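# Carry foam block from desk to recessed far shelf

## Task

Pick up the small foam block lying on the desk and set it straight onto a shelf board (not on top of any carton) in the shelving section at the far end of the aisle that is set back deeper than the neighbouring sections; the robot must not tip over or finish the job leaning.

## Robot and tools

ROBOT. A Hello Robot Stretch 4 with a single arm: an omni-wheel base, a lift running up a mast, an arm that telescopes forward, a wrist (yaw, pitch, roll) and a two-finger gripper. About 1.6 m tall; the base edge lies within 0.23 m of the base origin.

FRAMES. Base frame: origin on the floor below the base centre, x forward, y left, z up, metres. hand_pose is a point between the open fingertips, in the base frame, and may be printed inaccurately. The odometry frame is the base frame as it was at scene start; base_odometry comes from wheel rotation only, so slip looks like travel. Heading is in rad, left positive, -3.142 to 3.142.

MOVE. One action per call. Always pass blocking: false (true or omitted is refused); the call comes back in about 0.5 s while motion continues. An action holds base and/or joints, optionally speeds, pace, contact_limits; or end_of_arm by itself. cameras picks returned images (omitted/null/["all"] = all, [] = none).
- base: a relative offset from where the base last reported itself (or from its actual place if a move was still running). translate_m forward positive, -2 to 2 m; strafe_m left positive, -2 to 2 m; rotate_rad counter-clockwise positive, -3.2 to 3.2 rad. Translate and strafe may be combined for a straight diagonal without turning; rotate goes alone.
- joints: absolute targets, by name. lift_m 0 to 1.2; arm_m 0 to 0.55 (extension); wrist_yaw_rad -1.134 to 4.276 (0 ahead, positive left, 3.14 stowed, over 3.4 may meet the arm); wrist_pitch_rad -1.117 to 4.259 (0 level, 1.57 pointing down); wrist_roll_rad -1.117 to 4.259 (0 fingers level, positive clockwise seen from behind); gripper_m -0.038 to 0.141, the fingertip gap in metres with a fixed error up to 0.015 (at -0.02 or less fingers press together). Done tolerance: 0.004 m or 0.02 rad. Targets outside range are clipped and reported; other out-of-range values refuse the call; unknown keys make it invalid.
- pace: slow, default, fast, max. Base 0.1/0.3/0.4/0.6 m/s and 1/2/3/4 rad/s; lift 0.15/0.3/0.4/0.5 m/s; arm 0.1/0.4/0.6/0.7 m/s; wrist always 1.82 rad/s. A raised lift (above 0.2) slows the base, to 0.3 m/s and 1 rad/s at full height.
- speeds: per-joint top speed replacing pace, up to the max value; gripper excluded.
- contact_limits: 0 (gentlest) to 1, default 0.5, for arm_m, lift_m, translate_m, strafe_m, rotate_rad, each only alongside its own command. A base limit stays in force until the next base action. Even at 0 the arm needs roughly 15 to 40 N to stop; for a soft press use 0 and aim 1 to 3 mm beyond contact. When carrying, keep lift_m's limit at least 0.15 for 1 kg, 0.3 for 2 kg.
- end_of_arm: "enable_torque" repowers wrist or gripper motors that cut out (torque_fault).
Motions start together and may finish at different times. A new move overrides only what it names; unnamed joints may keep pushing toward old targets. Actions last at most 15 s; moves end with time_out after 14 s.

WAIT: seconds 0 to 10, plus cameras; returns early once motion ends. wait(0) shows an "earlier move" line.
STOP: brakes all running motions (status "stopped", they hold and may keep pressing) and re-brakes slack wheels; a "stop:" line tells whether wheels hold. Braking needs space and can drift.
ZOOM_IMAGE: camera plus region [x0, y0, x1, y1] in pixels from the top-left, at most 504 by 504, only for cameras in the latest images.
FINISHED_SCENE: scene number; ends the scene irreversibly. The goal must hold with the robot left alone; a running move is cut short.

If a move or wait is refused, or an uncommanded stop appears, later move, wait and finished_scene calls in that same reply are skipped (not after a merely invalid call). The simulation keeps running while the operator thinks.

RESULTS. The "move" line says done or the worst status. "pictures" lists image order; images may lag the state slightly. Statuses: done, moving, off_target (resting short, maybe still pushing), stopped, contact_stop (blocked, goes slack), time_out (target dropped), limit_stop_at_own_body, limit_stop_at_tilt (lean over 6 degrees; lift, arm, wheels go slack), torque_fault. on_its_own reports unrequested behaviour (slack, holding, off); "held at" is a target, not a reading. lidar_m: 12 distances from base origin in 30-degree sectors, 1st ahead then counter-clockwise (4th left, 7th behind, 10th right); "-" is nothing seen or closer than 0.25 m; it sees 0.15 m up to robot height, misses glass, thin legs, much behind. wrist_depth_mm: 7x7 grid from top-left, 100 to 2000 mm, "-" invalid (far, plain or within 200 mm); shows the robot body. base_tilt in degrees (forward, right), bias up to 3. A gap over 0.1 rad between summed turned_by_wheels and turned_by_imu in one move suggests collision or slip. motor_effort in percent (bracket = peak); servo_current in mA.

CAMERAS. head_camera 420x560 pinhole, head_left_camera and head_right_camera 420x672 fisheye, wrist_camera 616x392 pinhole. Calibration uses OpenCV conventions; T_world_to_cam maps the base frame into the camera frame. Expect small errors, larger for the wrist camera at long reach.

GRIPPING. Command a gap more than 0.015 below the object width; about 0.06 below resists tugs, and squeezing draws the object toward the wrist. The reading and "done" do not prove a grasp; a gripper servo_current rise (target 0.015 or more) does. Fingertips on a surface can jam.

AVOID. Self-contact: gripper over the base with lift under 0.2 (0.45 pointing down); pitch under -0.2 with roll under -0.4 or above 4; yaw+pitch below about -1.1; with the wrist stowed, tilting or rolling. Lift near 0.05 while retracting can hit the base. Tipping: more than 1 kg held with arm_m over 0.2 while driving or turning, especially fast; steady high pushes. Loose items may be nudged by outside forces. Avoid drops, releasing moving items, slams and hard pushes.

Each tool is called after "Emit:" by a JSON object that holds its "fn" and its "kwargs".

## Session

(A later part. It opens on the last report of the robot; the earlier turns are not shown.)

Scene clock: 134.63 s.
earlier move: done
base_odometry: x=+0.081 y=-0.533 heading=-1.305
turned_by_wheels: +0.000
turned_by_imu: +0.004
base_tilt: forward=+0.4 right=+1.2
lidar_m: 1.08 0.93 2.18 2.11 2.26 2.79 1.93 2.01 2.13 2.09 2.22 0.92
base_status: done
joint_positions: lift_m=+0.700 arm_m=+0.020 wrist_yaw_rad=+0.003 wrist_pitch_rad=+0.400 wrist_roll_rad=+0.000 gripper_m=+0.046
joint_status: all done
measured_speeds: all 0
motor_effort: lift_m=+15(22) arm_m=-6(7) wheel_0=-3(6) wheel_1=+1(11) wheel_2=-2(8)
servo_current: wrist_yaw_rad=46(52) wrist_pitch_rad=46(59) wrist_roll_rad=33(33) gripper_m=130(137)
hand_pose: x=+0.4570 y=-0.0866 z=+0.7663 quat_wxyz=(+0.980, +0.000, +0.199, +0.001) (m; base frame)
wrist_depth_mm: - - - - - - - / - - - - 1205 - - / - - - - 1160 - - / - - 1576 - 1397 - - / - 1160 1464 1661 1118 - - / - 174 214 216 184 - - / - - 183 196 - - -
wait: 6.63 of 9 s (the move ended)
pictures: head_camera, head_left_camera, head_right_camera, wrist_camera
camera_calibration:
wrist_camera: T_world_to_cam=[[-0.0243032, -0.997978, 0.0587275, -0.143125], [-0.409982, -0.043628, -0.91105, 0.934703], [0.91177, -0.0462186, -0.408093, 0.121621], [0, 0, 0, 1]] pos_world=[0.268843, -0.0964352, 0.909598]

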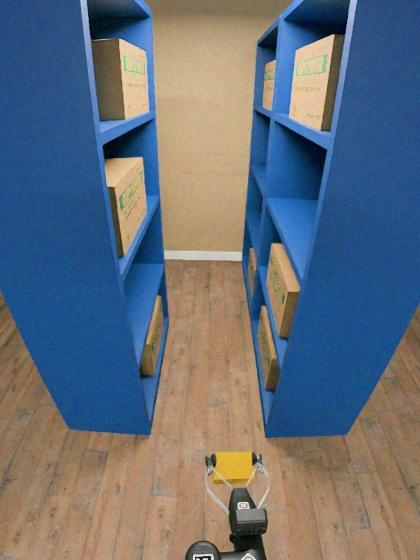

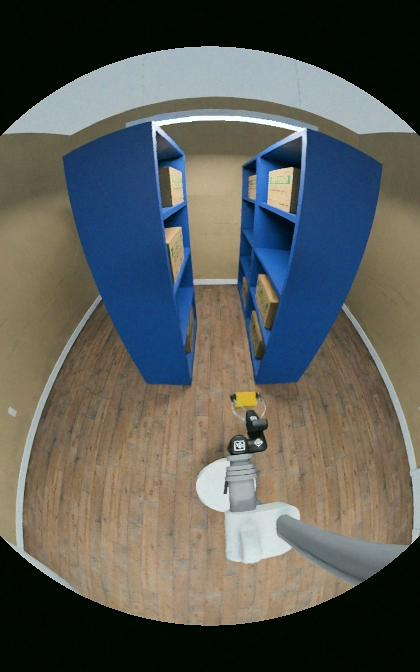

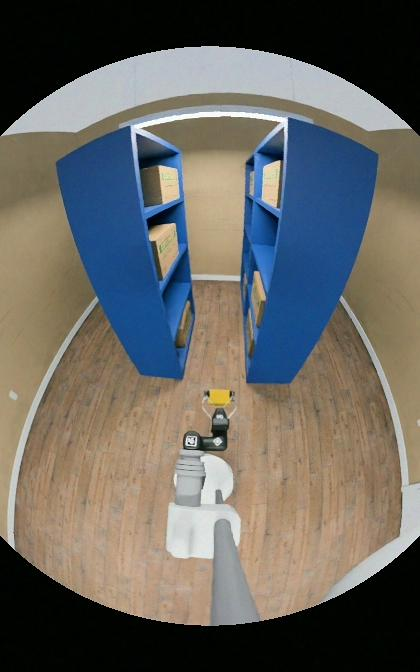

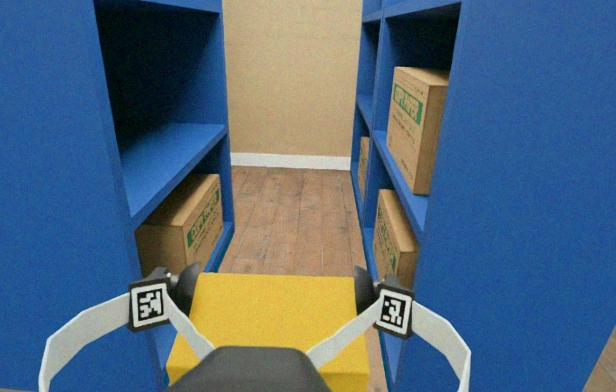

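Emit:
{"fn": "move", "kwargs": {"base": {"rotate_rad": -0.02}, "blocking": false, "cameras": []}}

Emit:
{"fn": "wait", "kwargs": {"seconds": 2, "cameras": []}}

Emit:
{"fn": "move", "kwargs": {"base": {"translate_m": 0.4, "strafe_m": -0.03}, "blocking": false, "cameras": []}}

Emit:
{"fn": "wait", "kwargs": {"seconds": 5, "cameras": ["head_camera","wrist_camera"]}}

Scene clock: 146.30 s.
move: done
base_odometry: x=+0.081 y=-0.533 heading=-1.325
turned_by_wheels: -0.020
turned_by_imu: -0.020
base_tilt: forward=+0.4 right=+1.2
lidar_m: 1.07 0.94 2.18 2.09 2.21 2.83 1.98 1.95 2.14 2.09 2.22 0.91
base_status: done
joint_positions: lift_m=+0.700 arm_m=+0.020 wrist_yaw_rad=+0.003 wrist_pitch_rad=+0.400 wrist_roll_rad=+0.000 gripper_m=+0.046
joint_status: not commanded
measured_speeds: all 0
motor_effort: lift_m=+15(15) arm_m=-6(6) wheel_0=+3(3) wheel_1=+2(7) wheel_2=-1(3)
servo_current: wrist_yaw_rad=33(39) wrist_pitch_rad=46(52) wrist_roll_rad=26(33) gripper_m=124(124)
hand_pose: x=+0.4570 y=-0.0866 z=+0.7663 quat_wxyz=(+0.980, +0.000, +0.199, +0.001) (m; base frame)
wrist_depth_mm: - - - - 1464 - - / - - - - 1078 - - / - - - - 1025 - - / - - 1983 - 1430 - - / - 1182 1537 1708 1160 - - / - 174 214 216 184 - - / - - 182 196 - - -
pictures: none
No camera images: "cameras" was empty.

Scene clock: 148.30 s.
base_odometry: x=+0.081 y=-0.533 heading=-1.325
turned_by_wheels: +0.000
turned_by_imu: +0.000
base_tilt: forward=+0.4 right=+1.4
lidar_m: 1.07 0.93 2.19 2.09 2.22 2.83 1.98 1.99 2.15 2.11 2.20 0.95
base_status: done
joint_positions: lift_m=+0.700 arm_m=+0.020 wrist_yaw_rad=+0.003 wrist_pitch_rad=+0.400 wrist_roll_rad=+0.000 gripper_m=+0.046
joint_status: not commanded
measured_speeds: all 0
motor_effort: lift_m=+15(15) arm_m=-6(6) wheel_0=+3(3) wheel_1=+1(7) wheel_2=-1(3)
servo_current: wrist_yaw_rad=46(39) wrist_pitch_rad=46(52) wrist_roll_rad=33(33) gripper_m=117(124)
hand_pose: x=+0.4570 y=-0.0866 z=+0.7663 quat_wxyz=(+0.980, +0.000, +0.199, +0.001) (m; base frame)
wrist_depth_mm: - - - - 1983 - - / - - - - 1060 - - / - - - - 1042 - - / - - 1983 - 1397 - - / - 1138 1537 1661 1182 - - / - 174 214 216 184 - - / - - 183 196 - - -
wait: 2.00 s; at rest by 0.27 s
pictures: none
No camera images: "cameras" was empty.

Scene clock: 148.80 s.
move: moving
base_odometry: x=+0.087 y=-0.565 heading=-1.325
turned_by_wheels: +0.000
turned_by_imu: +0.000
base_tilt: forward=+0.3 right=+1.5
lidar_m: 1.11 0.88 2.16 2.11 2.24 2.85 2.00 1.99 2.14 2.08 2.20 0.89
base_status: translate_m moving; strafe_m moving
joint_positions: lift_m=+0.700 arm_m=+0.020 wrist_yaw_rad=+0.003 wrist_pitch_rad=+0.400 wrist_roll_rad=+0.000 gripper_m=+0.046
joint_status: not commanded
measured_speeds: translate_m=+0.124 strafe_m=-0.008 rotate_rad=-0.003 lift_m=+0.000 arm_m=+0.000 wrist_yaw_rad=+0.000 wrist_pitch_rad=+0.000 wrist_roll_rad=+0.000
motor_effort: lift_m=+15(15) arm_m=-6(6) wheel_0=+7(7) wheel_1=+5(6) wheel_2=-8(10)
servo_current: wrist_yaw_rad=46(46) wrist_pitch_rad=52(52) wrist_roll_rad=26(33) gripper_m=130(130)
hand_pose: x=+0.4570 y=-0.0866 z=+0.7663 quat_wxyz=(+0.980, +0.000, +0.199, +0.001) (m; base frame)
wrist_depth_mm: - - - - 1430 - - / - - - - 1060 - - / - - - - 976 - - / - 1255 - - 1308 - - / - 1138 1576 1708 1118 - - / - 174 214 216 184 - - / - - 183 186 - - -
pictures: none
No camera images: "cameras" was empty.

Scene clock: 151.13 s.
earlier move: done
base_odometry: x=+0.150 y=-0.928 heading=-1.325
turned_by_wheels: +0.000
turned_by_imu: -0.001
base_tilt: forward=+0.5 right=+1.3
lidar_m: 1.17 0.58 0.71 2.11 2.25 3.11 3.12 2.46 2.17 2.06 0.68 0.56
base_status: done
joint_positions: lift_m=+0.700 arm_m=+0.020 wrist_yaw_rad=+0.003 wrist_pitch_rad=+0.400 wrist_roll_rad=+0.000 gripper_m=+0.046
joint_status: not commanded
measured_speeds: all 0
motor_effort: lift_m=+15(15) arm_m=-6(6) wheel_0=+2(8) wheel_1=+0(7) wheel_2=+1(10)
servo_current: wrist_yaw_rad=33(46) wrist_pitch_rad=46(59) wrist_roll_rad=26(33) gripper_m=117(137)
hand_pose: x=+0.4570 y=-0.0866 z=+0.7663 quat_wxyz=(+0.980, +0.000, +0.199, +0.001) (m; base frame)
wrist_depth_mm: - - - - 1756 - - / 1078 - - - 1042 699 - / - - - - 820 496 473 / - - - - 820 508 297 / - 1008 1661 1661 960 549 293 / 788 184 214 216 184 564 300 / 820 866 183 195 715 322 322
wait: 2.33 of 5 s (the move ended)
pictures: head_camera, wrist_camera
camera_calibration:
wrist_camera: T_world_to_cam=[[-0.0244349, -0.997978, 0.0586767, -0.143046], [-0.409985, -0.0435277, -0.911053, 0.934675], [0.911765, -0.0463181, -0.408092, 0.121703], [0, 0, 0, 1]] pos_world=[0.268743, -0.096435, 0.909598]

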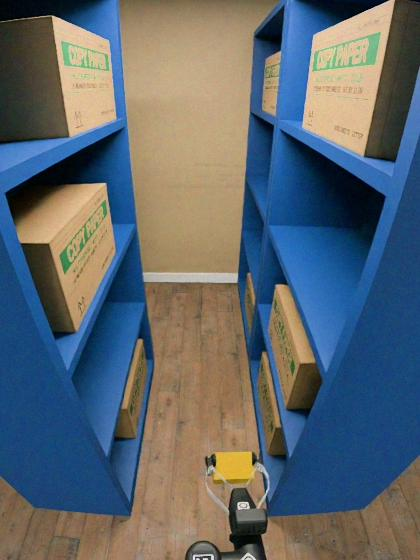

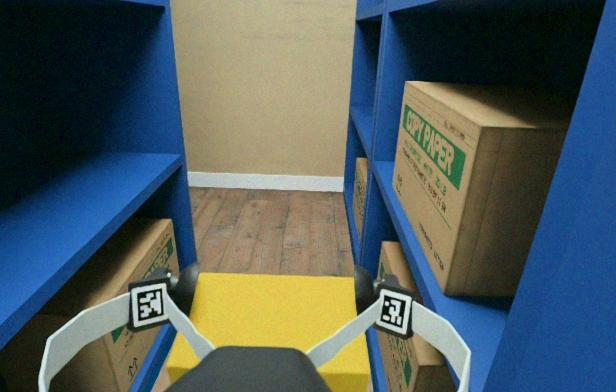

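Emit:
{"fn": "move", "kwargs": {"base": {"translate_m": 0.6}, "contact_limits": {"translate_m": 0.3}, "blocking": false, "cameras": []}}

Emit:
{"fn": "wait", "kwargs": {"seconds": 5, "cameras": ["head_camera","wrist_camera"]}}

Scene clock: 159.23 s.
move: moving
base_odometry: x=+0.158 y=-0.959 heading=-1.324
turned_by_wheels: +0.000
turned_by_imu: -0.001
base_tilt: forward=+0.4 right=+1.3
lidar_m: 1.16 0.56 0.66 2.12 2.27 3.13 3.15 2.47 2.18 2.07 0.62 0.53
base_status: translate_m moving
joint_positions: lift_m=+0.700 arm_m=+0.020 wrist_yaw_rad=+0.003 wrist_pitch_rad=+0.400 wrist_roll_rad=+0.000 gripper_m=+0.046
joint_status: not commanded
measured_speeds: translate_m=+0.125 strafe_m=-0.001 rotate_rad=-0.001 lift_m=+0.000 arm_m=+0.000 wrist_yaw_rad=+0.000 wrist_pitch_rad=+0.000 wrist_roll_rad=+0.000
motor_effort: lift_m=+15(15) arm_m=-6(6) wheel_0=+7(7) wheel_1=+5(7) wheel_2=-8(10)
servo_current: wrist_yaw_rad=39(46) wrist_pitch_rad=33(46) wrist_roll_rad=20(33) gripper_m=117(124)
contact_limits: translate_m 0.3
hand_pose: x=+0.4570 y=-0.0866 z=+0.7663 quat_wxyz=(+0.980, +0.000, +0.199, +0.001) (m; base frame)
wrist_depth_mm: - - - - 1537 - - / - - - - 854 691 - / - - - - 768 477 459 / - - - - 778 488 473 / - 1008 1661 1708 768 517 286 / 759 179 214 216 184 539 285 / 768 946 183 185 707 314 290
pictures: none
No camera images: "cameras" was empty.

Scene clock: 162.20 s.
earlier move: done
base_odometry: x=+0.296 y=-1.510 heading=-1.324
turned_by_wheels: +0.000
turned_by_imu: -0.001
base_tilt: forward=+0.4 right=+1.3
lidar_m: 1.28 0.39 0.30 0.28 2.49 3.08 3.80 2.89 0.28 0.25 0.26 0.39
base_status: done
joint_positions: lift_m=+0.700 arm_m=+0.020 wrist_yaw_rad=+0.003 wrist_pitch_rad=+0.400 wrist_roll_rad=+0.000 gripper_m=+0.046
joint_status: not commanded
measured_speeds: all 0
motor_effort: lift_m=+15(15) arm_m=-6(6) wheel_0=+3(8) wheel_1=+2(7) wheel_2=+0(10)
servo_current: wrist_yaw_rad=39(46) wrist_pitch_rad=46(52) wrist_roll_rad=26(33) gripper_m=117(130)
contact_limits: translate_m 0.3
hand_pose: x=+0.4570 y=-0.0866 z=+0.7663 quat_wxyz=(+0.980, +0.000, +0.199, +0.001) (m; base frame)
wrist_depth_mm: 512 - - - - - - / - 1499 - - 1464 - - / - 1576 - - 1499 - - / - 1708 - - 1078 - 327 / - 1576 1618 1618 960 - 327 / - 177 214 216 184 - 338 / - 1078 182 196 715 373 336
wait: 2.97 of 5 s (the move ended)
pictures: head_camera, wrist_camera
camera_calibration:
wrist_camera: T_world_to_cam=[[-0.0244349, -0.997978, 0.0586767, -0.143046], [-0.409985, -0.0435277, -0.911053, 0.934675], [0.911765, -0.0463181, -0.408092, 0.121703], [0, 0, 0, 1]] pos_world=[0.268743, -0.096435, 0.909598]

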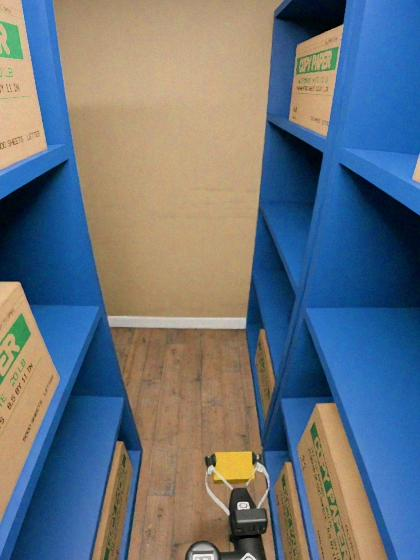

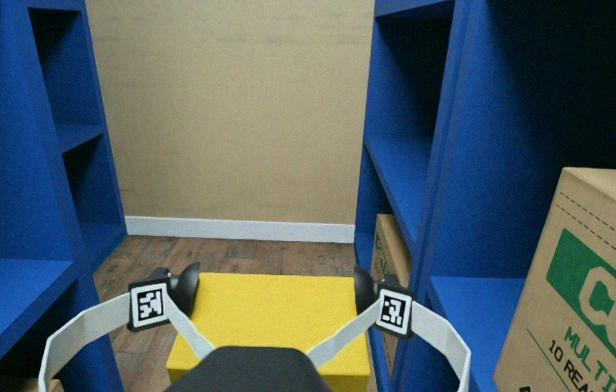

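Emit:
{"fn": "move", "kwargs": {"base": {"translate_m": 1.15, "strafe_m": 0.01}, "contact_limits": {"translate_m": 0.3}, "blocking": false, "cameras": []}}

Emit:
{"fn": "wait", "kwargs": {"seconds": 7, "cameras": []}}

Emit:
{"fn": "move", "kwargs": {"joints": {"wrist_yaw_rad": 1.57}, "blocking": false, "cameras": []}}

Emit:
{"fn": "wait", "kwargs": {"seconds": 3}}

Scene clock: 169.20 s.
move: moving
base_odometry: x=+0.304 y=-1.541 heading=-1.324
turned_by_wheels: +0.000
turned_by_imu: -0.001
base_tilt: forward=+0.2 right=+1.3
lidar_m: 1.28 0.39 0.32 0.29 0.31 3.09 3.82 2.93 0.29 0.25 0.29 0.42
base_status: translate_m moving; strafe_m moving
joint_positions: lift_m=+0.700 arm_m=+0.020 wrist_yaw_rad=+0.003 wrist_pitch_rad=+0.400 wrist_roll_rad=+0.000 gripper_m=+0.046
joint_status: not commanded
measured_speeds: translate_m=+0.125 strafe_m=+0.001 rotate_rad=-0.001 lift_m=+0.000 arm_m=+0.000 wrist_yaw_rad=+0.000 wrist_pitch_rad=+0.000 wrist_roll_rad=+0.000
motor_effort: lift_m=+15(15) arm_m=-6(6) wheel_0=+7(7) wheel_1=+4(7) wheel_2=-9(9)
servo_current: wrist_yaw_rad=39(46) wrist_pitch_rad=46(52) wrist_roll_rad=26(33) gripper_m=130(130)
contact_limits: translate_m 0.3
hand_pose: x=+0.4570 y=-0.0866 z=+0.7663 quat_wxyz=(+0.980, +0.000, +0.199, +0.001) (m; base frame)
wrist_depth_mm: - - - - 1336 504 - / 1397 - - - 1430 - - / 535 1499 - - 1464 - - / - 1618 - - 991 - - / - 1537 1618 1661 946 - 319 / - 179 214 216 184 - 315 / - 1078 182 196 699 151 329
pictures: none
No camera images: "cameras" was empty.

Scene clock: 174.00 s.
earlier move: done
base_odometry: x=+0.587 y=-2.622 heading=-1.324
turned_by_wheels: +0.000
turned_by_imu: -0.002
base_tilt: forward=+0.3 right=+1.3
lidar_m: 0.59 0.63 0.73 0.70 0.40 0.40 1.21 0.40 0.32 0.28 0.32 0.45
base_status: done
joint_positions: lift_m=+0.700 arm_m=+0.020 wrist_yaw_rad=+0.003 wrist_pitch_rad=+0.400 wrist_roll_rad=+0.000 gripper_m=+0.046
joint_status: not commanded
measured_speeds: all 0
motor_effort: lift_m=+15(15) arm_m=-6(6) wheel_0=+2(7) wheel_1=+1(7) wheel_2=+0(10)
servo_current: wrist_yaw_rad=39(46) wrist_pitch_rad=39(59) wrist_roll_rad=26(39) gripper_m=130(130)
contact_limits: translate_m 0.3
hand_pose: x=+0.4570 y=-0.0866 z=+0.7662 quat_wxyz=(+0.980, +0.000, +0.199, +0.001) (m; base frame)
wrist_depth_mm: 338 334 330 330 330 327 327 / 355 353 353 351 349 349 345 / 377 377 377 375 373 370 357 / 407 402 402 402 397 394 347 / 436 433 424 427 424 424 368 / 462 179 214 216 185 442 389 / - - 182 196 - 421 427
wait: 4.80 of 7 s (the move ended)
pictures: none
No camera images: "cameras" was empty.

Scene clock: 174.50 s.
move: moving
base_odometry: x=+0.587 y=-2.622 heading=-1.324
turned_by_wheels: +0.000
turned_by_imu: +0.000
base_tilt: forward=+0.2 right=+1.5
lidar_m: 0.60 0.63 0.74 0.71 0.45 0.40 1.20 0.42 0.31 0.28 0.30 0.46
base_status: not commanded
joint_positions: lift_m=+0.700 arm_m=+0.020 wrist_yaw_rad=+0.603 wrist_pitch_rad=+0.400 wrist_roll_rad=+0.000 gripper_m=+0.046
joint_status: wrist_yaw_rad moving
measured_speeds: translate_m=+0.000 strafe_m=+0.000 rotate_rad=+0.000 lift_m=+0.000 arm_m=+0.000 wrist_yaw_rad=+1.802 wrist_pitch_rad=+0.000 wrist_roll_rad=+0.000
motor_effort: lift_m=+15(15) arm_m=-6(6) wheel_0=+1(2) wheel_1=+1(1) wheel_2=+0(0)
servo_current: wrist_yaw_rad=59(124) wrist_pitch_rad=39(52) wrist_roll_rad=26(33) gripper_m=124(130)
contact_limits: translate_m 0.3
hand_pose: x=+0.4595 y=+0.0786 z=+0.7662 quat_wxyz=(+0.936, -0.059, +0.190, +0.291) (m; base frame)
wrist_depth_mm: - 455 402 347 309 273 252 / - - 430 370 324 286 263 / - - 449 389 340 301 274 / 741 - 466 415 359 315 287 / 768 - - 439 375 332 300 / - 177 214 216 185 347 315 / - - 183 196 415 353 334
pictures: none
No camera images: "cameras" was empty.

Scene clock: 175.50 s.
earlier move: done
base_odometry: x=+0.587 y=-2.622 heading=-1.324
turned_by_wheels: +0.000
turned_by_imu: +0.000
base_tilt: forward=+0.5 right=+1.3
lidar_m: 0.58 0.64 0.73 0.70 0.43 0.41 1.19 0.44 0.31 0.29 0.33 0.47
base_status: not commanded
joint_positions: lift_m=+0.700 arm_m=+0.020 wrist_yaw_rad=+1.566 wrist_pitch_rad=+0.400 wrist_roll_rad=+0.000 gripper_m=+0.046
joint_status: all done
measured_speeds: all 0
motor_effort: lift_m=+15(15) arm_m=-6(6) wheel_0=+2(2) wheel_1=+1(1) wheel_2=+0(0)
servo_current: wrist_yaw_rad=46(124) wrist_pitch_rad=33(52) wrist_roll_rad=26(33) gripper_m=117(130)
contact_limits: translate_m 0.3
hand_pose: x=+0.2797 y=+0.2652 z=+0.7662 quat_wxyz=(+0.695, -0.140, +0.141, +0.692) (m; base frame)
wrist_depth_mm: - - - - - 597 - / - - - - - 627 - / - - - - - 683 477 / - - - - - 723 473 / - 768 768 778 778 778 473 / - 176 214 216 184 - 466 / - 931 183 196 - - -
wait: 1.00 of 3 s (the move ended)
pictures: head_camera, head_left_camera, head_right_camera, wrist_camera
camera_calibration:
wrist_camera: T_world_to_cam=[[0.997774, -0.031629, 0.0587037, -0.338444], [0.040596, -0.410279, -0.911056, 0.848569], [0.0529007, 0.911412, -0.408081, 0.285817], [0, 0, 0, 1]] pos_world=[0.288122, 0.0769477, 0.909598]

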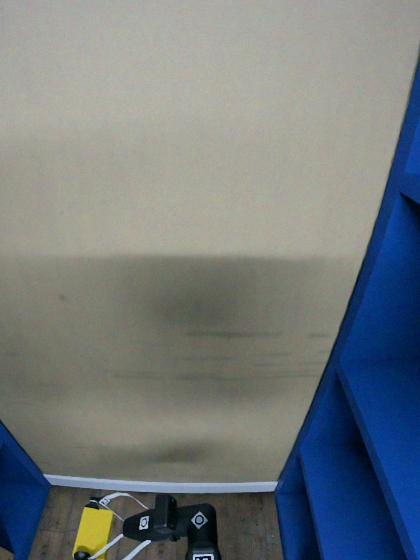

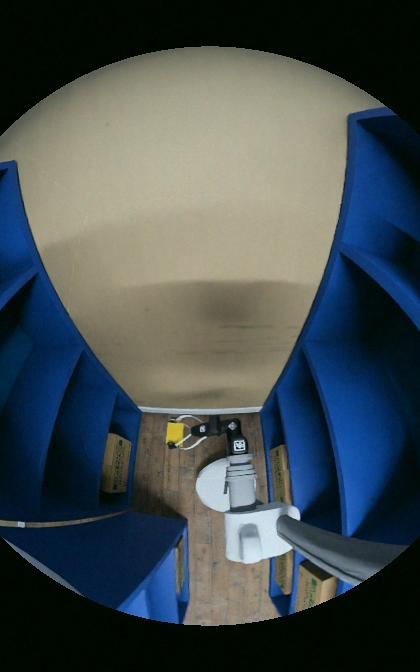

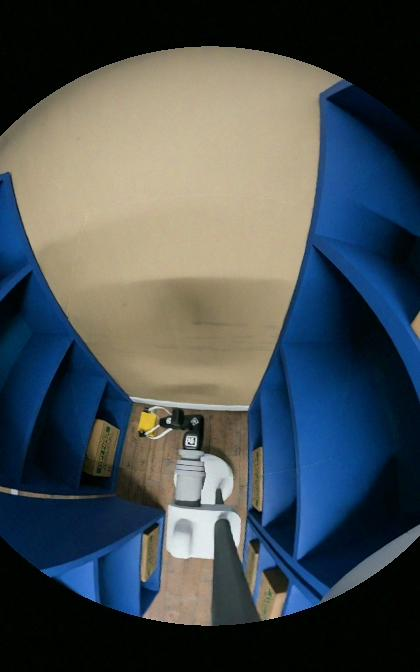

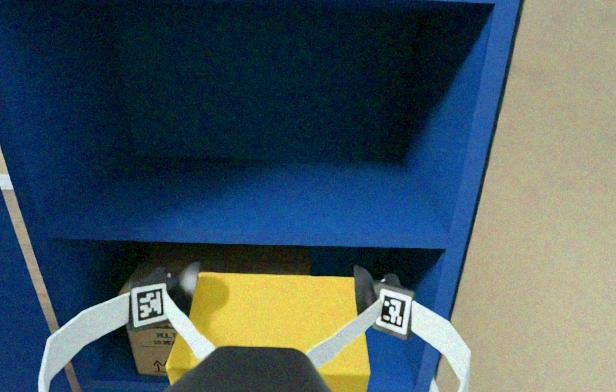

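Emit:
{"fn": "move", "kwargs": {"base": {"rotate_rad": 1.57}, "joints": {"wrist_yaw_rad": 0.0}, "speeds": {"wrist_yaw_rad": 0.9}, "blocking": false, "cameras": []}}

Emit:
{"fn": "wait", "kwargs": {"seconds": 4, "cameras": ["head_camera","wrist_camera"]}}

Scene clock: 181.93 s.
move: moving
base_odometry: x=+0.587 y=-2.622 heading=-1.064
turned_by_wheels: +0.260
turned_by_imu: +0.256
base_tilt: forward=+0.3 right=+1.4
lidar_m: 0.62 0.72 0.68 0.60 0.40 0.57 0.63 0.36 0.29 0.30 0.35 0.60
base_status: rotate_rad moving
joint_positions: lift_m=+0.700 arm_m=+0.020 wrist_yaw_rad=+1.213 wrist_pitch_rad=+0.400 wrist_roll_rad=+0.000 gripper_m=+0.046
joint_status: wrist_yaw_rad moving
measured_speeds: translate_m=+0.000 strafe_m=+0.002 rotate_rad=+0.990 lift_m=+0.000 arm_m=+0.000 wrist_yaw_rad=-0.897 wrist_pitch_rad=+0.000 wrist_roll_rad=+0.000
motor_effort: lift_m=+15(15) arm_m=-6(6) wheel_0=-8(8) wheel_1=-7(7) wheel_2=-8(8)
servo_current: wrist_yaw_rad=78(104) wrist_pitch_rad=39(59) wrist_roll_rad=26(33) gripper_m=130(130)
hand_pose: x=+0.3661 y=+0.2181 z=+0.7662 quat_wxyz=(+0.805, -0.113, +0.163, +0.559) (m; base frame)
wrist_depth_mm: - - - - - 597 433 / - - - - - 627 433 / - - - - - 683 433 / - - - - 788 - 436 / 699 732 723 759 768 - 439 / - 184 214 216 186 - 439 / - 854 182 196 891 - 439
pictures: none
No camera images: "cameras" was empty.

Scene clock: 183.70 s.
earlier move: done
base_odometry: x=+0.587 y=-2.622 heading=+0.245
turned_by_wheels: +1.309
turned_by_imu: +1.292
base_tilt: forward=+0.5 right=+1.3
lidar_m: 0.70 0.42 0.39 1.12 0.45 0.31 0.30 0.32 0.44 0.59 0.63 0.75
base_status: done
joint_positions: lift_m=+0.700 arm_m=+0.020 wrist_yaw_rad=+0.004 wrist_pitch_rad=+0.400 wrist_roll_rad=+0.000 gripper_m=+0.046
joint_status: all done
measured_speeds: all 0
motor_effort: lift_m=+15(16) arm_m=-6(6) wheel_0=-4(8) wheel_1=+0(7) wheel_2=-2(9)
servo_current: wrist_yaw_rad=33(104) wrist_pitch_rad=39(59) wrist_roll_rad=26(33) gripper_m=117(130)
hand_pose: x=+0.4570 y=-0.0865 z=+0.7662 quat_wxyz=(+0.980, +0.000, +0.199, +0.002) (m; base frame)
wrist_depth_mm: 473 - - - - - - / 477 - - - - 878 - / 496 - - - - 946 - / 525 - - - - 960 - / - 668 683 683 691 707 668 / - 179 214 218 185 597 597 / - - 183 196 707 - -
wait: 1.77 of 4 s (the move ended)
pictures: head_camera, wrist_camera
camera_calibration:
wrist_camera: T_world_to_cam=[[-0.023766, -0.997992, 0.058708, -0.143154], [-0.409963, -0.0438306, -0.911048, 0.934681], [0.911792, -0.0457201, -0.408099, 0.121673], [0, 0, 0, 1]] pos_world=[0.268842, -0.0963362, 0.909598]

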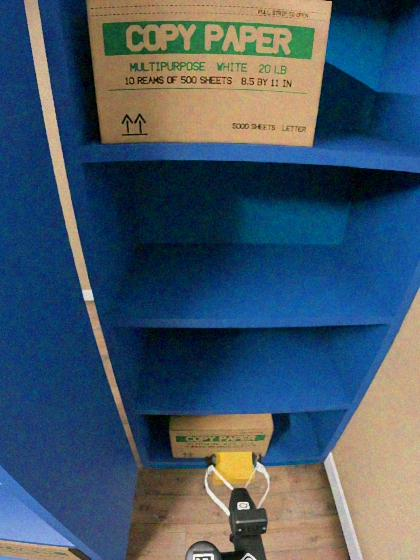

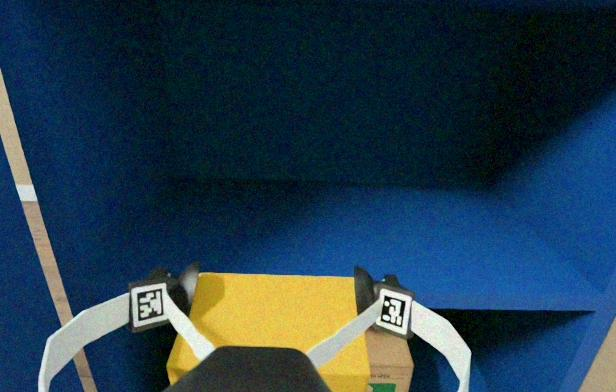

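Emit:
{"fn": "move", "kwargs": {"joints": {"arm_m": 0.49, "lift_m": 0.56}, "contact_limits": {"arm_m": 0.1, "lift_m": 0.2}, "blocking": false, "cameras": []}}

Emit:
{"fn": "wait", "kwargs": {"seconds": 4, "cameras": ["head_camera","wrist_camera"]}}

Scene clock: 188.43 s.
move: moving
base_odometry: x=+0.587 y=-2.622 heading=+0.245
turned_by_wheels: +0.000
turned_by_imu: -0.001
base_tilt: forward=+0.4 right=+1.3
lidar_m: 0.69 0.44 0.40 1.10 0.43 0.31 0.29 0.32 0.44 0.58 0.62 0.72
base_status: not commanded
joint_positions: lift_m=+0.661 arm_m=+0.072 wrist_yaw_rad=+0.003 wrist_pitch_rad=+0.400 wrist_roll_rad=+0.000 gripper_m=+0.046
joint_status: lift_m moving; arm_m moving
measured_speeds: translate_m=+0.000 strafe_m=+0.000 rotate_rad=+0.000 lift_m=-0.149 arm_m=+0.198 wrist_yaw_rad=+0.000 wrist_pitch_rad=+0.000 wrist_roll_rad=+0.000
motor_effort: lift_m=+11(14) arm_m=+5(9) wheel_0=-4(4) wheel_1=+0(0) wheel_2=-2(2)
servo_current: wrist_yaw_rad=39(46) wrist_pitch_rad=52(52) wrist_roll_rad=33(39) gripper_m=130(130)
contact_limits: arm_m 0.1; lift_m 0.2
hand_pose: x=+0.5090 y=-0.0865 z=+0.7271 quat_wxyz=(+0.980, +0.000, +0.199, +0.002) (m; base frame)
wrist_depth_mm: 488 - - - - 798 - / 492 - - - - 866 - / 492 - - - - 904 - / 496 723 768 778 741 820 - / 521 603 609 627 634 634 621 / 530 179 214 216 185 549 554 / - - 182 186 654 - -
pictures: none
No camera images: "cameras" was empty.

Scene clock: 190.40 s.
earlier move: done
base_odometry: x=+0.587 y=-2.622 heading=+0.245
turned_by_wheels: +0.000
turned_by_imu: +0.000
base_tilt: forward=+0.3 right=+1.3
lidar_m: 0.69 0.41 0.39 1.14 0.45 0.33 0.30 0.34 0.47 0.60 0.63 0.71
base_status: not commanded
joint_positions: lift_m=+0.560 arm_m=+0.490 wrist_yaw_rad=+0.003 wrist_pitch_rad=+0.400 wrist_roll_rad=+0.000 gripper_m=+0.046
joint_status: all done
measured_speeds: all 0
motor_effort: lift_m=+14(16) arm_m=+7(10) wheel_0=-4(4) wheel_1=+0(1) wheel_2=-2(2)
servo_current: wrist_yaw_rad=46(46) wrist_pitch_rad=39(65) wrist_roll_rad=26(39) gripper_m=124(130)
contact_limits: arm_m 0.1; lift_m 0.2
hand_pose: x=+0.9266 y=-0.0865 z=+0.6263 quat_wxyz=(+0.980, +0.000, +0.199, +0.002) (m; base frame)
wrist_depth_mm: 421 415 415 415 413 413 410 / 442 439 439 442 439 436 436 / 466 469 466 469 466 466 466 / 480 500 492 496 504 496 496 / 402 410 418 427 433 433 436 / 322 184 213 216 186 345 343 / 268 272 183 196 281 274 294
wait: 1.97 of 4 s (the move ended)
pictures: head_camera, wrist_camera
camera_calibration:
wrist_camera: T_world_to_cam=[[-0.023989, -0.997988, 0.0586975, -0.123603], [-0.409971, -0.0437296, -0.91105, 0.999629], [0.911783, -0.0459194, -0.408097, -0.363562], [0, 0, 0, 1]] pos_world=[0.738343, -0.0963358, 0.769598]

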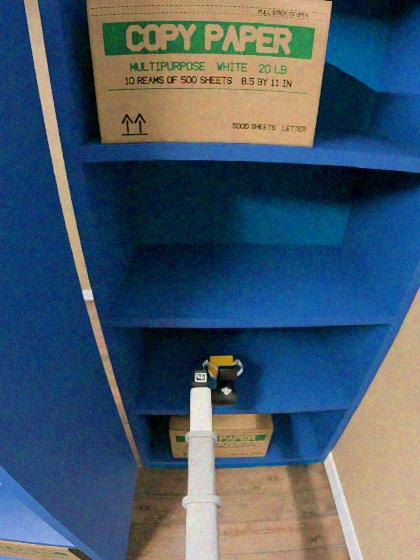

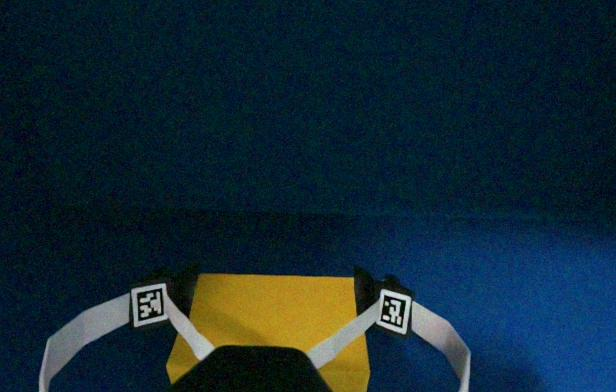

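Emit:
{"fn": "move", "kwargs": {"joints": {"lift_m": 0.535}, "contact_limits": {"lift_m": 0.1}, "pace": "slow", "blocking": false, "cameras": []}}

Emit:
{"fn": "wait", "kwargs": {"seconds": 1.5, "cameras": ["wrist_camera"]}}

Emit:
{"fn": "move", "kwargs": {"joints": {"lift_m": 0.527}, "contact_limits": {"lift_m": 0.1}, "pace": "slow", "blocking": false, "cameras": []}}

Emit:
{"fn": "wait", "kwargs": {"seconds": 1.5, "cameras": ["wrist_camera"]}}

Scene clock: 198.53 s.
move: moving
base_odometry: x=+0.587 y=-2.622 heading=+0.245
turned_by_wheels: +0.000
turned_by_imu: -0.001
base_tilt: forward=+0.4 right=+1.4
lidar_m: 0.71 0.42 0.39 1.13 0.43 0.33 0.31 0.32 0.46 0.58 0.65 0.74
base_status: not commanded
joint_positions: lift_m=+0.539 arm_m=+0.490 wrist_yaw_rad=+0.003 wrist_pitch_rad=+0.400 wrist_roll_rad=+0.000 gripper_m=+0.046
joint_status: lift_m moving
measured_speeds: translate_m=+0.000 strafe_m=+0.000 rotate_rad=+0.000 lift_m=-0.042 arm_m=+0.000 wrist_yaw_rad=+0.000 wrist_pitch_rad=+0.000 wrist_roll_rad=+0.000
motor_effort: lift_m=+14(15) arm_m=+7(7) wheel_0=-4(4) wheel_1=+0(0) wheel_2=-2(2)
servo_current: wrist_yaw_rad=39(39) wrist_pitch_rad=39(46) wrist_roll_rad=33(39) gripper_m=124(124)
contact_limits: arm_m 0.1; lift_m 0.1
hand_pose: x=+0.9266 y=-0.0865 z=+0.6051 quat_wxyz=(+0.980, +0.000, +0.199, +0.002) (m; base frame)
wrist_depth_mm: 421 415 415 415 415 410 410 / 442 442 442 442 439 439 433 / 466 469 473 469 469 469 466 / 459 492 488 488 492 488 492 / 370 375 379 387 392 394 397 / 294 179 214 216 187 314 314 / 244 250 183 196 257 249 268
pictures: none
No camera images: "cameras" was empty.

Scene clock: 199.03 s.
earlier move: done
base_odometry: x=+0.587 y=-2.622 heading=+0.245
turned_by_wheels: +0.000
turned_by_imu: +0.000
base_tilt: forward=+0.3 right=+1.3
lidar_m: 0.70 0.42 0.40 1.12 0.45 0.33 0.30 0.34 0.44 0.58 0.65 0.74
base_status: not commanded
joint_positions: lift_m=+0.535 arm_m=+0.490 wrist_yaw_rad=+0.003 wrist_pitch_rad=+0.400 wrist_roll_rad=+0.000 gripper_m=+0.046
joint_status: all done
measured_speeds: all 0
motor_effort: lift_m=+14(15) arm_m=+7(7) wheel_0=-4(4) wheel_1=+0(0) wheel_2=-2(2)
servo_current: wrist_yaw_rad=46(46) wrist_pitch_rad=46(52) wrist_roll_rad=33(39) gripper_m=124(124)
contact_limits: arm_m 0.1; lift_m 0.1
hand_pose: x=+0.9266 y=-0.0865 z=+0.6013 quat_wxyz=(+0.980, +0.000, +0.199, +0.002) (m; base frame)
wrist_depth_mm: 421 415 413 415 413 413 410 / 442 442 439 439 439 439 436 / 466 473 469 466 469 462 466 / 455 484 488 488 484 488 492 / 362 366 373 377 382 389 392 / 290 184 214 216 186 307 307 / 239 243 182 196 251 243 263
wait: 0.50 of 1.5 s (the move ended)
pictures: wrist_camera
camera_calibration:
wrist_camera: T_world_to_cam=[[-0.023989, -0.997988, 0.0586975, -0.122142], [-0.409971, -0.0437296, -0.91105, 0.976943], [0.911783, -0.0459194, -0.408097, -0.373723], [0, 0, 0, 1]] pos_world=[0.738343, -0.0963358, 0.744698]

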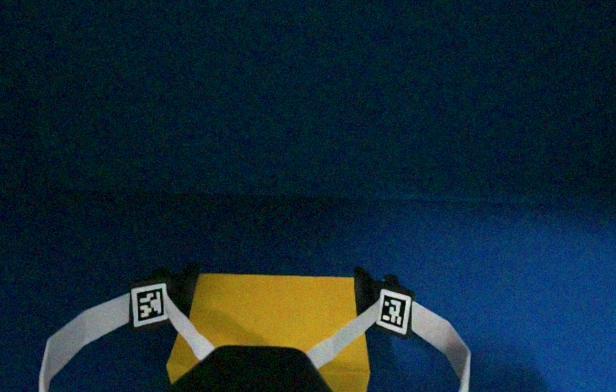

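Scene clock: 199.53 s.
move: moving
base_odometry: x=+0.587 y=-2.622 heading=+0.245
turned_by_wheels: +0.000
turned_by_imu: +0.000
base_tilt: forward=+0.3 right=+1.4
lidar_m: 0.69 0.41 0.41 1.12 0.46 0.31 0.28 0.34 0.47 0.60 0.63 0.73
base_status: not commanded
joint_positions: lift_m=+0.527 arm_m=+0.490 wrist_yaw_rad=+0.003 wrist_pitch_rad=+0.400 wrist_roll_rad=+0.000 gripper_m=+0.046
joint_status: lift_m moving
measured_speeds: all 0
motor_effort: lift_m=+13(14) arm_m=+7(7) wheel_0=-4(4) wheel_1=+0(0) wheel_2=-2(2)
servo_current: wrist_yaw_rad=26(46) wrist_pitch_rad=39(46) wrist_roll_rad=26(33) gripper_m=117(130)
contact_limits: arm_m 0.1; lift_m 0.1
hand_pose: x=+0.9266 y=-0.0865 z=+0.5934 quat_wxyz=(+0.980, +0.000, +0.199, +0.002) (m; base frame)
wrist_depth_mm: 421 415 415 415 413 413 413 / 436 442 439 442 439 436 436 / 462 469 466 469 469 466 466 / 455 484 488 488 484 488 488 / 357 366 370 375 379 382 387 / 287 184 213 216 187 303 303 / 235 238 181 193 247 240 256
pictures: none
No camera images: "cameras" was empty.

Scene clock: 199.73 s.
earlier move: done
base_odometry: x=+0.587 y=-2.622 heading=+0.245
turned_by_wheels: +0.000
turned_by_imu: +0.000
base_tilt: forward=+0.6 right=+1.5
lidar_m: 0.70 0.43 0.39 1.13 0.46 0.34 0.29 0.34 0.44 0.59 0.63 0.73
base_status: not commanded
joint_positions: lift_m=+0.527 arm_m=+0.490 wrist_yaw_rad=+0.003 wrist_pitch_rad=+0.400 wrist_roll_rad=+0.000 gripper_m=+0.046
joint_status: all done
measured_speeds: all 0
motor_effort: lift_m=+13(14) arm_m=+7(7) wheel_0=-4(4) wheel_1=+0(0) wheel_2=-2(2)
servo_current: wrist_yaw_rad=33(46) wrist_pitch_rad=46(59) wrist_roll_rad=26(33) gripper_m=117(130)
contact_limits: arm_m 0.1; lift_m 0.1
hand_pose: x=+0.9266 y=-0.0865 z=+0.5934 quat_wxyz=(+0.980, +0.000, +0.199, +0.002) (m; base frame)
wrist_depth_mm: 421 415 415 413 413 415 413 / 436 439 442 439 439 436 436 / 466 469 469 466 466 469 466 / 459 484 488 484 484 488 492 / 357 364 373 373 377 382 384 / 287 185 213 216 187 303 301 / 235 238 180 194 247 239 258
wait: 0.20 of 1.5 s (the move ended)
pictures: wrist_camera
camera_calibration:
wrist_camera: T_world_to_cam=[[-0.023989, -0.997988, 0.0586975, -0.121672], [-0.409971, -0.0437296, -0.91105, 0.969655], [0.911783, -0.0459194, -0.408097, -0.376988], [0, 0, 0, 1]] pos_world=[0.738343, -0.0963358, 0.736698]

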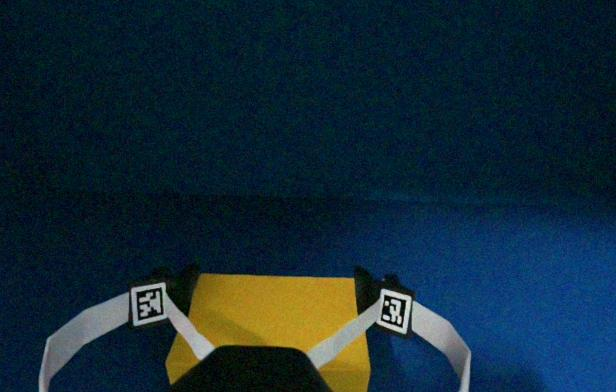

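Emit:
{"fn": "move", "kwargs": {"joints": {"lift_m": 0.531}, "pace": "slow", "blocking": false, "cameras": []}}

Emit:
{"fn": "wait", "kwargs": {"seconds": 0.8, "cameras": []}}

Emit:
{"fn": "move", "kwargs": {"joints": {"gripper_m": 0.141}, "blocking": false, "cameras": []}}

Emit:
{"fn": "wait", "kwargs": {"seconds": 3, "cameras": ["wrist_camera"]}}

Scene clock: 271.80 s.
move: moving
base_odometry: x=+0.587 y=-2.622 heading=+0.245
turned_by_wheels: +0.000
turned_by_imu: -0.001
base_tilt: forward=+0.3 right=+1.4
lidar_m: 0.70 0.42 0.39 1.12 0.46 0.32 0.30 0.31 0.44 0.59 0.63 0.73
base_status: not commanded
joint_positions: lift_m=+0.531 arm_m=+0.490 wrist_yaw_rad=+0.003 wrist_pitch_rad=+0.400 wrist_roll_rad=+0.000 gripper_m=+0.046
joint_status: lift_m moving
measured_speeds: all 0
motor_effort: lift_m=+25(25) arm_m=+7(7) wheel_0=-4(4) wheel_1=+0(0) wheel_2=-2(2)
servo_current: wrist_yaw_rad=46(46) wrist_pitch_rad=52(52) wrist_roll_rad=26(39) gripper_m=117(124)
contact_limits: arm_m 0.1
hand_pose: x=+0.9266 y=-0.0865 z=+0.5965 quat_wxyz=(+0.980, +0.000, +0.199, +0.002) (m; base frame)
wrist_depth_mm: 421 413 415 413 415 413 410 / 436 442 442 442 439 439 439 / 462 469 466 469 466 466 466 / 455 484 488 488 484 480 488 / 355 362 368 373 377 382 384 / 286 185 213 216 187 301 304 / 235 239 181 194 248 241 258
pictures: none
No camera images: "cameras" was empty.

Scene clock: 271.87 s.
earlier move: done
base_odometry: x=+0.587 y=-2.622 heading=+0.245
turned_by_wheels: +0.000
turned_by_imu: +0.000
base_tilt: forward=+0.4 right=+1.4
lidar_m: 0.69 0.43 0.41 1.10 0.46 0.31 0.30 0.33 0.45 0.60 0.63 0.72
base_status: not commanded
joint_positions: lift_m=+0.531 arm_m=+0.490 wrist_yaw_rad=+0.003 wrist_pitch_rad=+0.400 wrist_roll_rad=+0.000 gripper_m=+0.046
joint_status: all done
measured_speeds: all 0
motor_effort: lift_m=+23(25) arm_m=+7(7) wheel_0=-4(4) wheel_1=+0(0) wheel_2=-2(2)
servo_current: wrist_yaw_rad=46(46) wrist_pitch_rad=46(52) wrist_roll_rad=26(39) gripper_m=111(124)
contact_limits: arm_m 0.1
hand_pose: x=+0.9266 y=-0.0865 z=+0.5965 quat_wxyz=(+0.980, +0.000, +0.199, +0.002) (m; base frame)
wrist_depth_mm: 418 415 415 415 413 410 410 / 436 442 439 439 436 439 436 / 466 469 469 469 466 466 466 / 455 480 488 484 488 488 488 / 357 362 370 375 379 384 387 / 287 185 213 216 187 303 303 / 235 240 181 194 248 240 258
wait: 0.07 of 0.8 s (the move ended)
pictures: none
No camera images: "cameras" was empty.

Scene clock: 272.37 s.
move: moving
base_odometry: x=+0.587 y=-2.622 heading=+0.245
turned_by_wheels: +0.000
turned_by_imu: +0.000
base_tilt: forward=+0.3 right=+1.2
lidar_m: 0.70 0.42 0.39 1.12 0.43 0.32 0.30 0.32 0.46 0.58 0.64 0.71
base_status: not commanded
joint_positions: lift_m=+0.531 arm_m=+0.490 wrist_yaw_rad=+0.003 wrist_pitch_rad=+0.400 wrist_roll_rad=+0.000 gripper_m=+0.066
joint_status: gripper_m moving
measured_speeds: all 0
motor_effort: lift_m=+24(24) arm_m=+7(7) wheel_0=-4(4) wheel_1=+0(0) wheel_2=-2(2)
servo_current: wrist_yaw_rad=39(46) wrist_pitch_rad=26(59) wrist_roll_rad=26(33) gripper_m=78(137)
contact_limits: arm_m 0.1
hand_pose: x=+0.9266 y=-0.0865 z=+0.5965 quat_wxyz=(+0.980, +0.000, +0.199, +0.002) (m; base frame)
wrist_depth_mm: 421 415 415 413 413 410 413 / 436 442 439 439 436 436 436 / 466 473 469 469 466 469 462 / 455 480 484 488 484 484 488 / 355 359 366 370 375 379 384 / 285 194 209 219 190 301 301 / 230 232 186 185 238 238 257
pictures: none
No camera images: "cameras" was empty.

Scene clock: 273.80 s.
earlier move: done
base_odometry: x=+0.587 y=-2.622 heading=+0.245
turned_by_wheels: +0.000
turned_by_imu: +0.000
base_tilt: forward=+0.3 right=+1.5
lidar_m: 0.70 0.43 0.39 1.14 0.44 0.32 0.29 0.30 0.46 0.59 0.64 0.74
base_status: not commanded
joint_positions: lift_m=+0.531 arm_m=+0.490 wrist_yaw_rad=+0.003 wrist_pitch_rad=+0.400 wrist_roll_rad=+0.000 gripper_m=+0.141
joint_status: all done
measured_speeds: all 0
motor_effort: lift_m=+24(24) arm_m=+7(7) wheel_0=-4(4) wheel_1=+0(0) wheel_2=-2(2)
servo_current: wrist_yaw_rad=39(46) wrist_pitch_rad=39(59) wrist_roll_rad=26(33) gripper_m=33(137)
contact_limits: arm_m 0.1
hand_pose: x=+0.9266 y=-0.0865 z=+0.5965 quat_wxyz=(+0.980, +0.000, +0.199, +0.002) (m; base frame)
wrist_depth_mm: 418 413 415 415 413 413 415 / 436 439 439 439 439 439 439 / 462 473 469 469 469 469 466 / 459 477 488 488 488 488 488 / 353 362 364 368 373 377 379 / 285 195 217 220 202 298 300 / 242 236 192 191 237 247 256
wait: 1.43 of 3 s (the move ended)
pictures: wrist_camera
camera_calibration:
wrist_camera: T_world_to_cam=[[-0.023989, -0.997988, 0.0586975, -0.12186], [-0.409971, -0.0437296, -0.91105, 0.97257], [0.911783, -0.0459194, -0.408097, -0.375682], [0, 0, 0, 1]] pos_world=[0.738343, -0.0963358, 0.739898]

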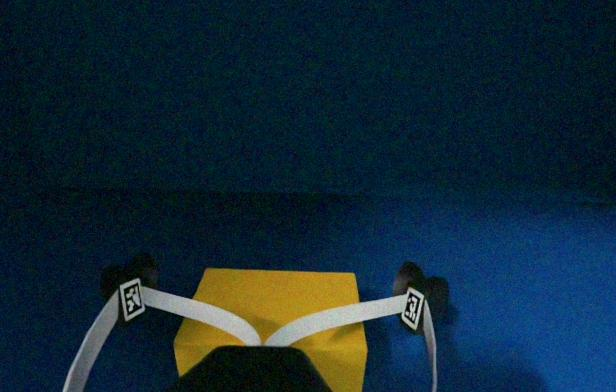

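Emit:
{"fn": "move", "kwargs": {"joints": {"arm_m": 0.2}, "blocking": false, "cameras": []}}

Emit:
{"fn": "wait", "kwargs": {"seconds": 3, "cameras": ["head_camera", "wrist_camera"]}}

Scene clock: 280.83 s.
move: moving
base_odometry: x=+0.587 y=-2.622 heading=+0.245
turned_by_wheels: +0.000
turned_by_imu: -0.001
base_tilt: forward=+0.2 right=+1.3
lidar_m: 0.71 0.42 0.41 1.14 0.44 0.33 0.30 0.32 0.45 0.59 0.61 0.73
base_status: not commanded
joint_positions: lift_m=+0.531 arm_m=+0.438 wrist_yaw_rad=+0.003 wrist_pitch_rad=+0.400 wrist_roll_rad=+0.000 gripper_m=+0.141
joint_status: arm_m moving
measured_speeds: translate_m=+0.000 strafe_m=+0.000 rotate_rad=+0.000 lift_m=+0.000 arm_m=-0.198 wrist_yaw_rad=+0.000 wrist_pitch_rad=+0.000 wrist_roll_rad=+0.000
motor_effort: lift_m=+23(24) arm_m=-6(10) wheel_0=-4(4) wheel_1=+0(0) wheel_2=-1(2)
servo_current: wrist_yaw_rad=33(46) wrist_pitch_rad=46(59) wrist_roll_rad=26(33) gripper_m=46(52)
hand_pose: x=+0.8746 y=-0.0865 z=+0.5965 quat_wxyz=(+0.980, +0.000, +0.199, +0.002) (m; base frame)
wrist_depth_mm: 459 455 455 455 455 452 455 / 473 484 484 484 480 480 477 / 477 517 517 517 517 512 512 / 442 477 480 492 496 512 517 / 351 359 330 276 375 379 379 / 283 196 233 236 203 298 300 / 242 236 248 136 245 248 257
pictures: none
No camera images: "cameras" was empty.

Scene clock: 282.33 s.
earlier move: done
base_odometry: x=+0.587 y=-2.622 heading=+0.245
turned_by_wheels: +0.000
turned_by_imu: +0.000
base_tilt: forward=+0.4 right=+1.3
lidar_m: 0.71 0.44 0.41 1.14 0.46 0.33 0.31 0.31 0.45 0.58 0.64 0.73
base_status: not commanded
joint_positions: lift_m=+0.531 arm_m=+0.200 wrist_yaw_rad=+0.003 wrist_pitch_rad=+0.400 wrist_roll_rad=+0.000 gripper_m=+0.141
joint_status: all done
measured_speeds: all 0
motor_effort: lift_m=+24(24) arm_m=-7(10) wheel_0=-4(4) wheel_1=+0(1) wheel_2=-2(2)
servo_current: wrist_yaw_rad=39(46) wrist_pitch_rad=52(59) wrist_roll_rad=33(33) gripper_m=46(52)
hand_pose: x=+0.6371 y=-0.0866 z=+0.5965 quat_wxyz=(+0.980, +0.000, +0.199, +0.002) (m; base frame)
wrist_depth_mm: 480 683 683 691 683 691 676 / 466 723 723 723 732 723 715 / 492 647 732 741 759 759 732 / 452 477 484 466 504 517 517 / 353 362 366 370 375 379 382 / 473 191 357 569 204 359 - / 496 459 480 - 477 - -
wait: 1.50 of 3 s (the move ended)
pictures: head_camera, wrist_camera
camera_calibration:
wrist_camera: T_world_to_cam=[[-0.0240802, -0.997983, 0.0587379, -0.128793], [-0.409975, -0.043729, -0.911048, 0.853884], [0.911779, -0.0460193, -0.408095, -0.11173], [0, 0, 0, 1]] pos_world=[0.448843, -0.0963356, 0.739898]

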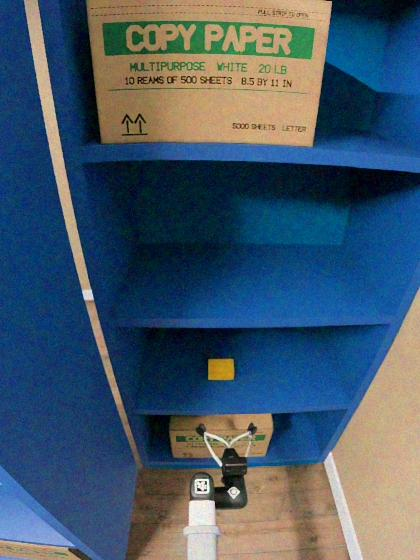

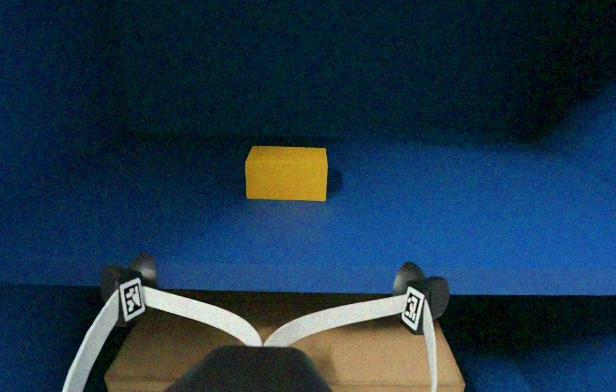

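Emit:
{"fn": "finished_scene", "kwargs": {"scene": 2}}

The scene is finished: the task was done.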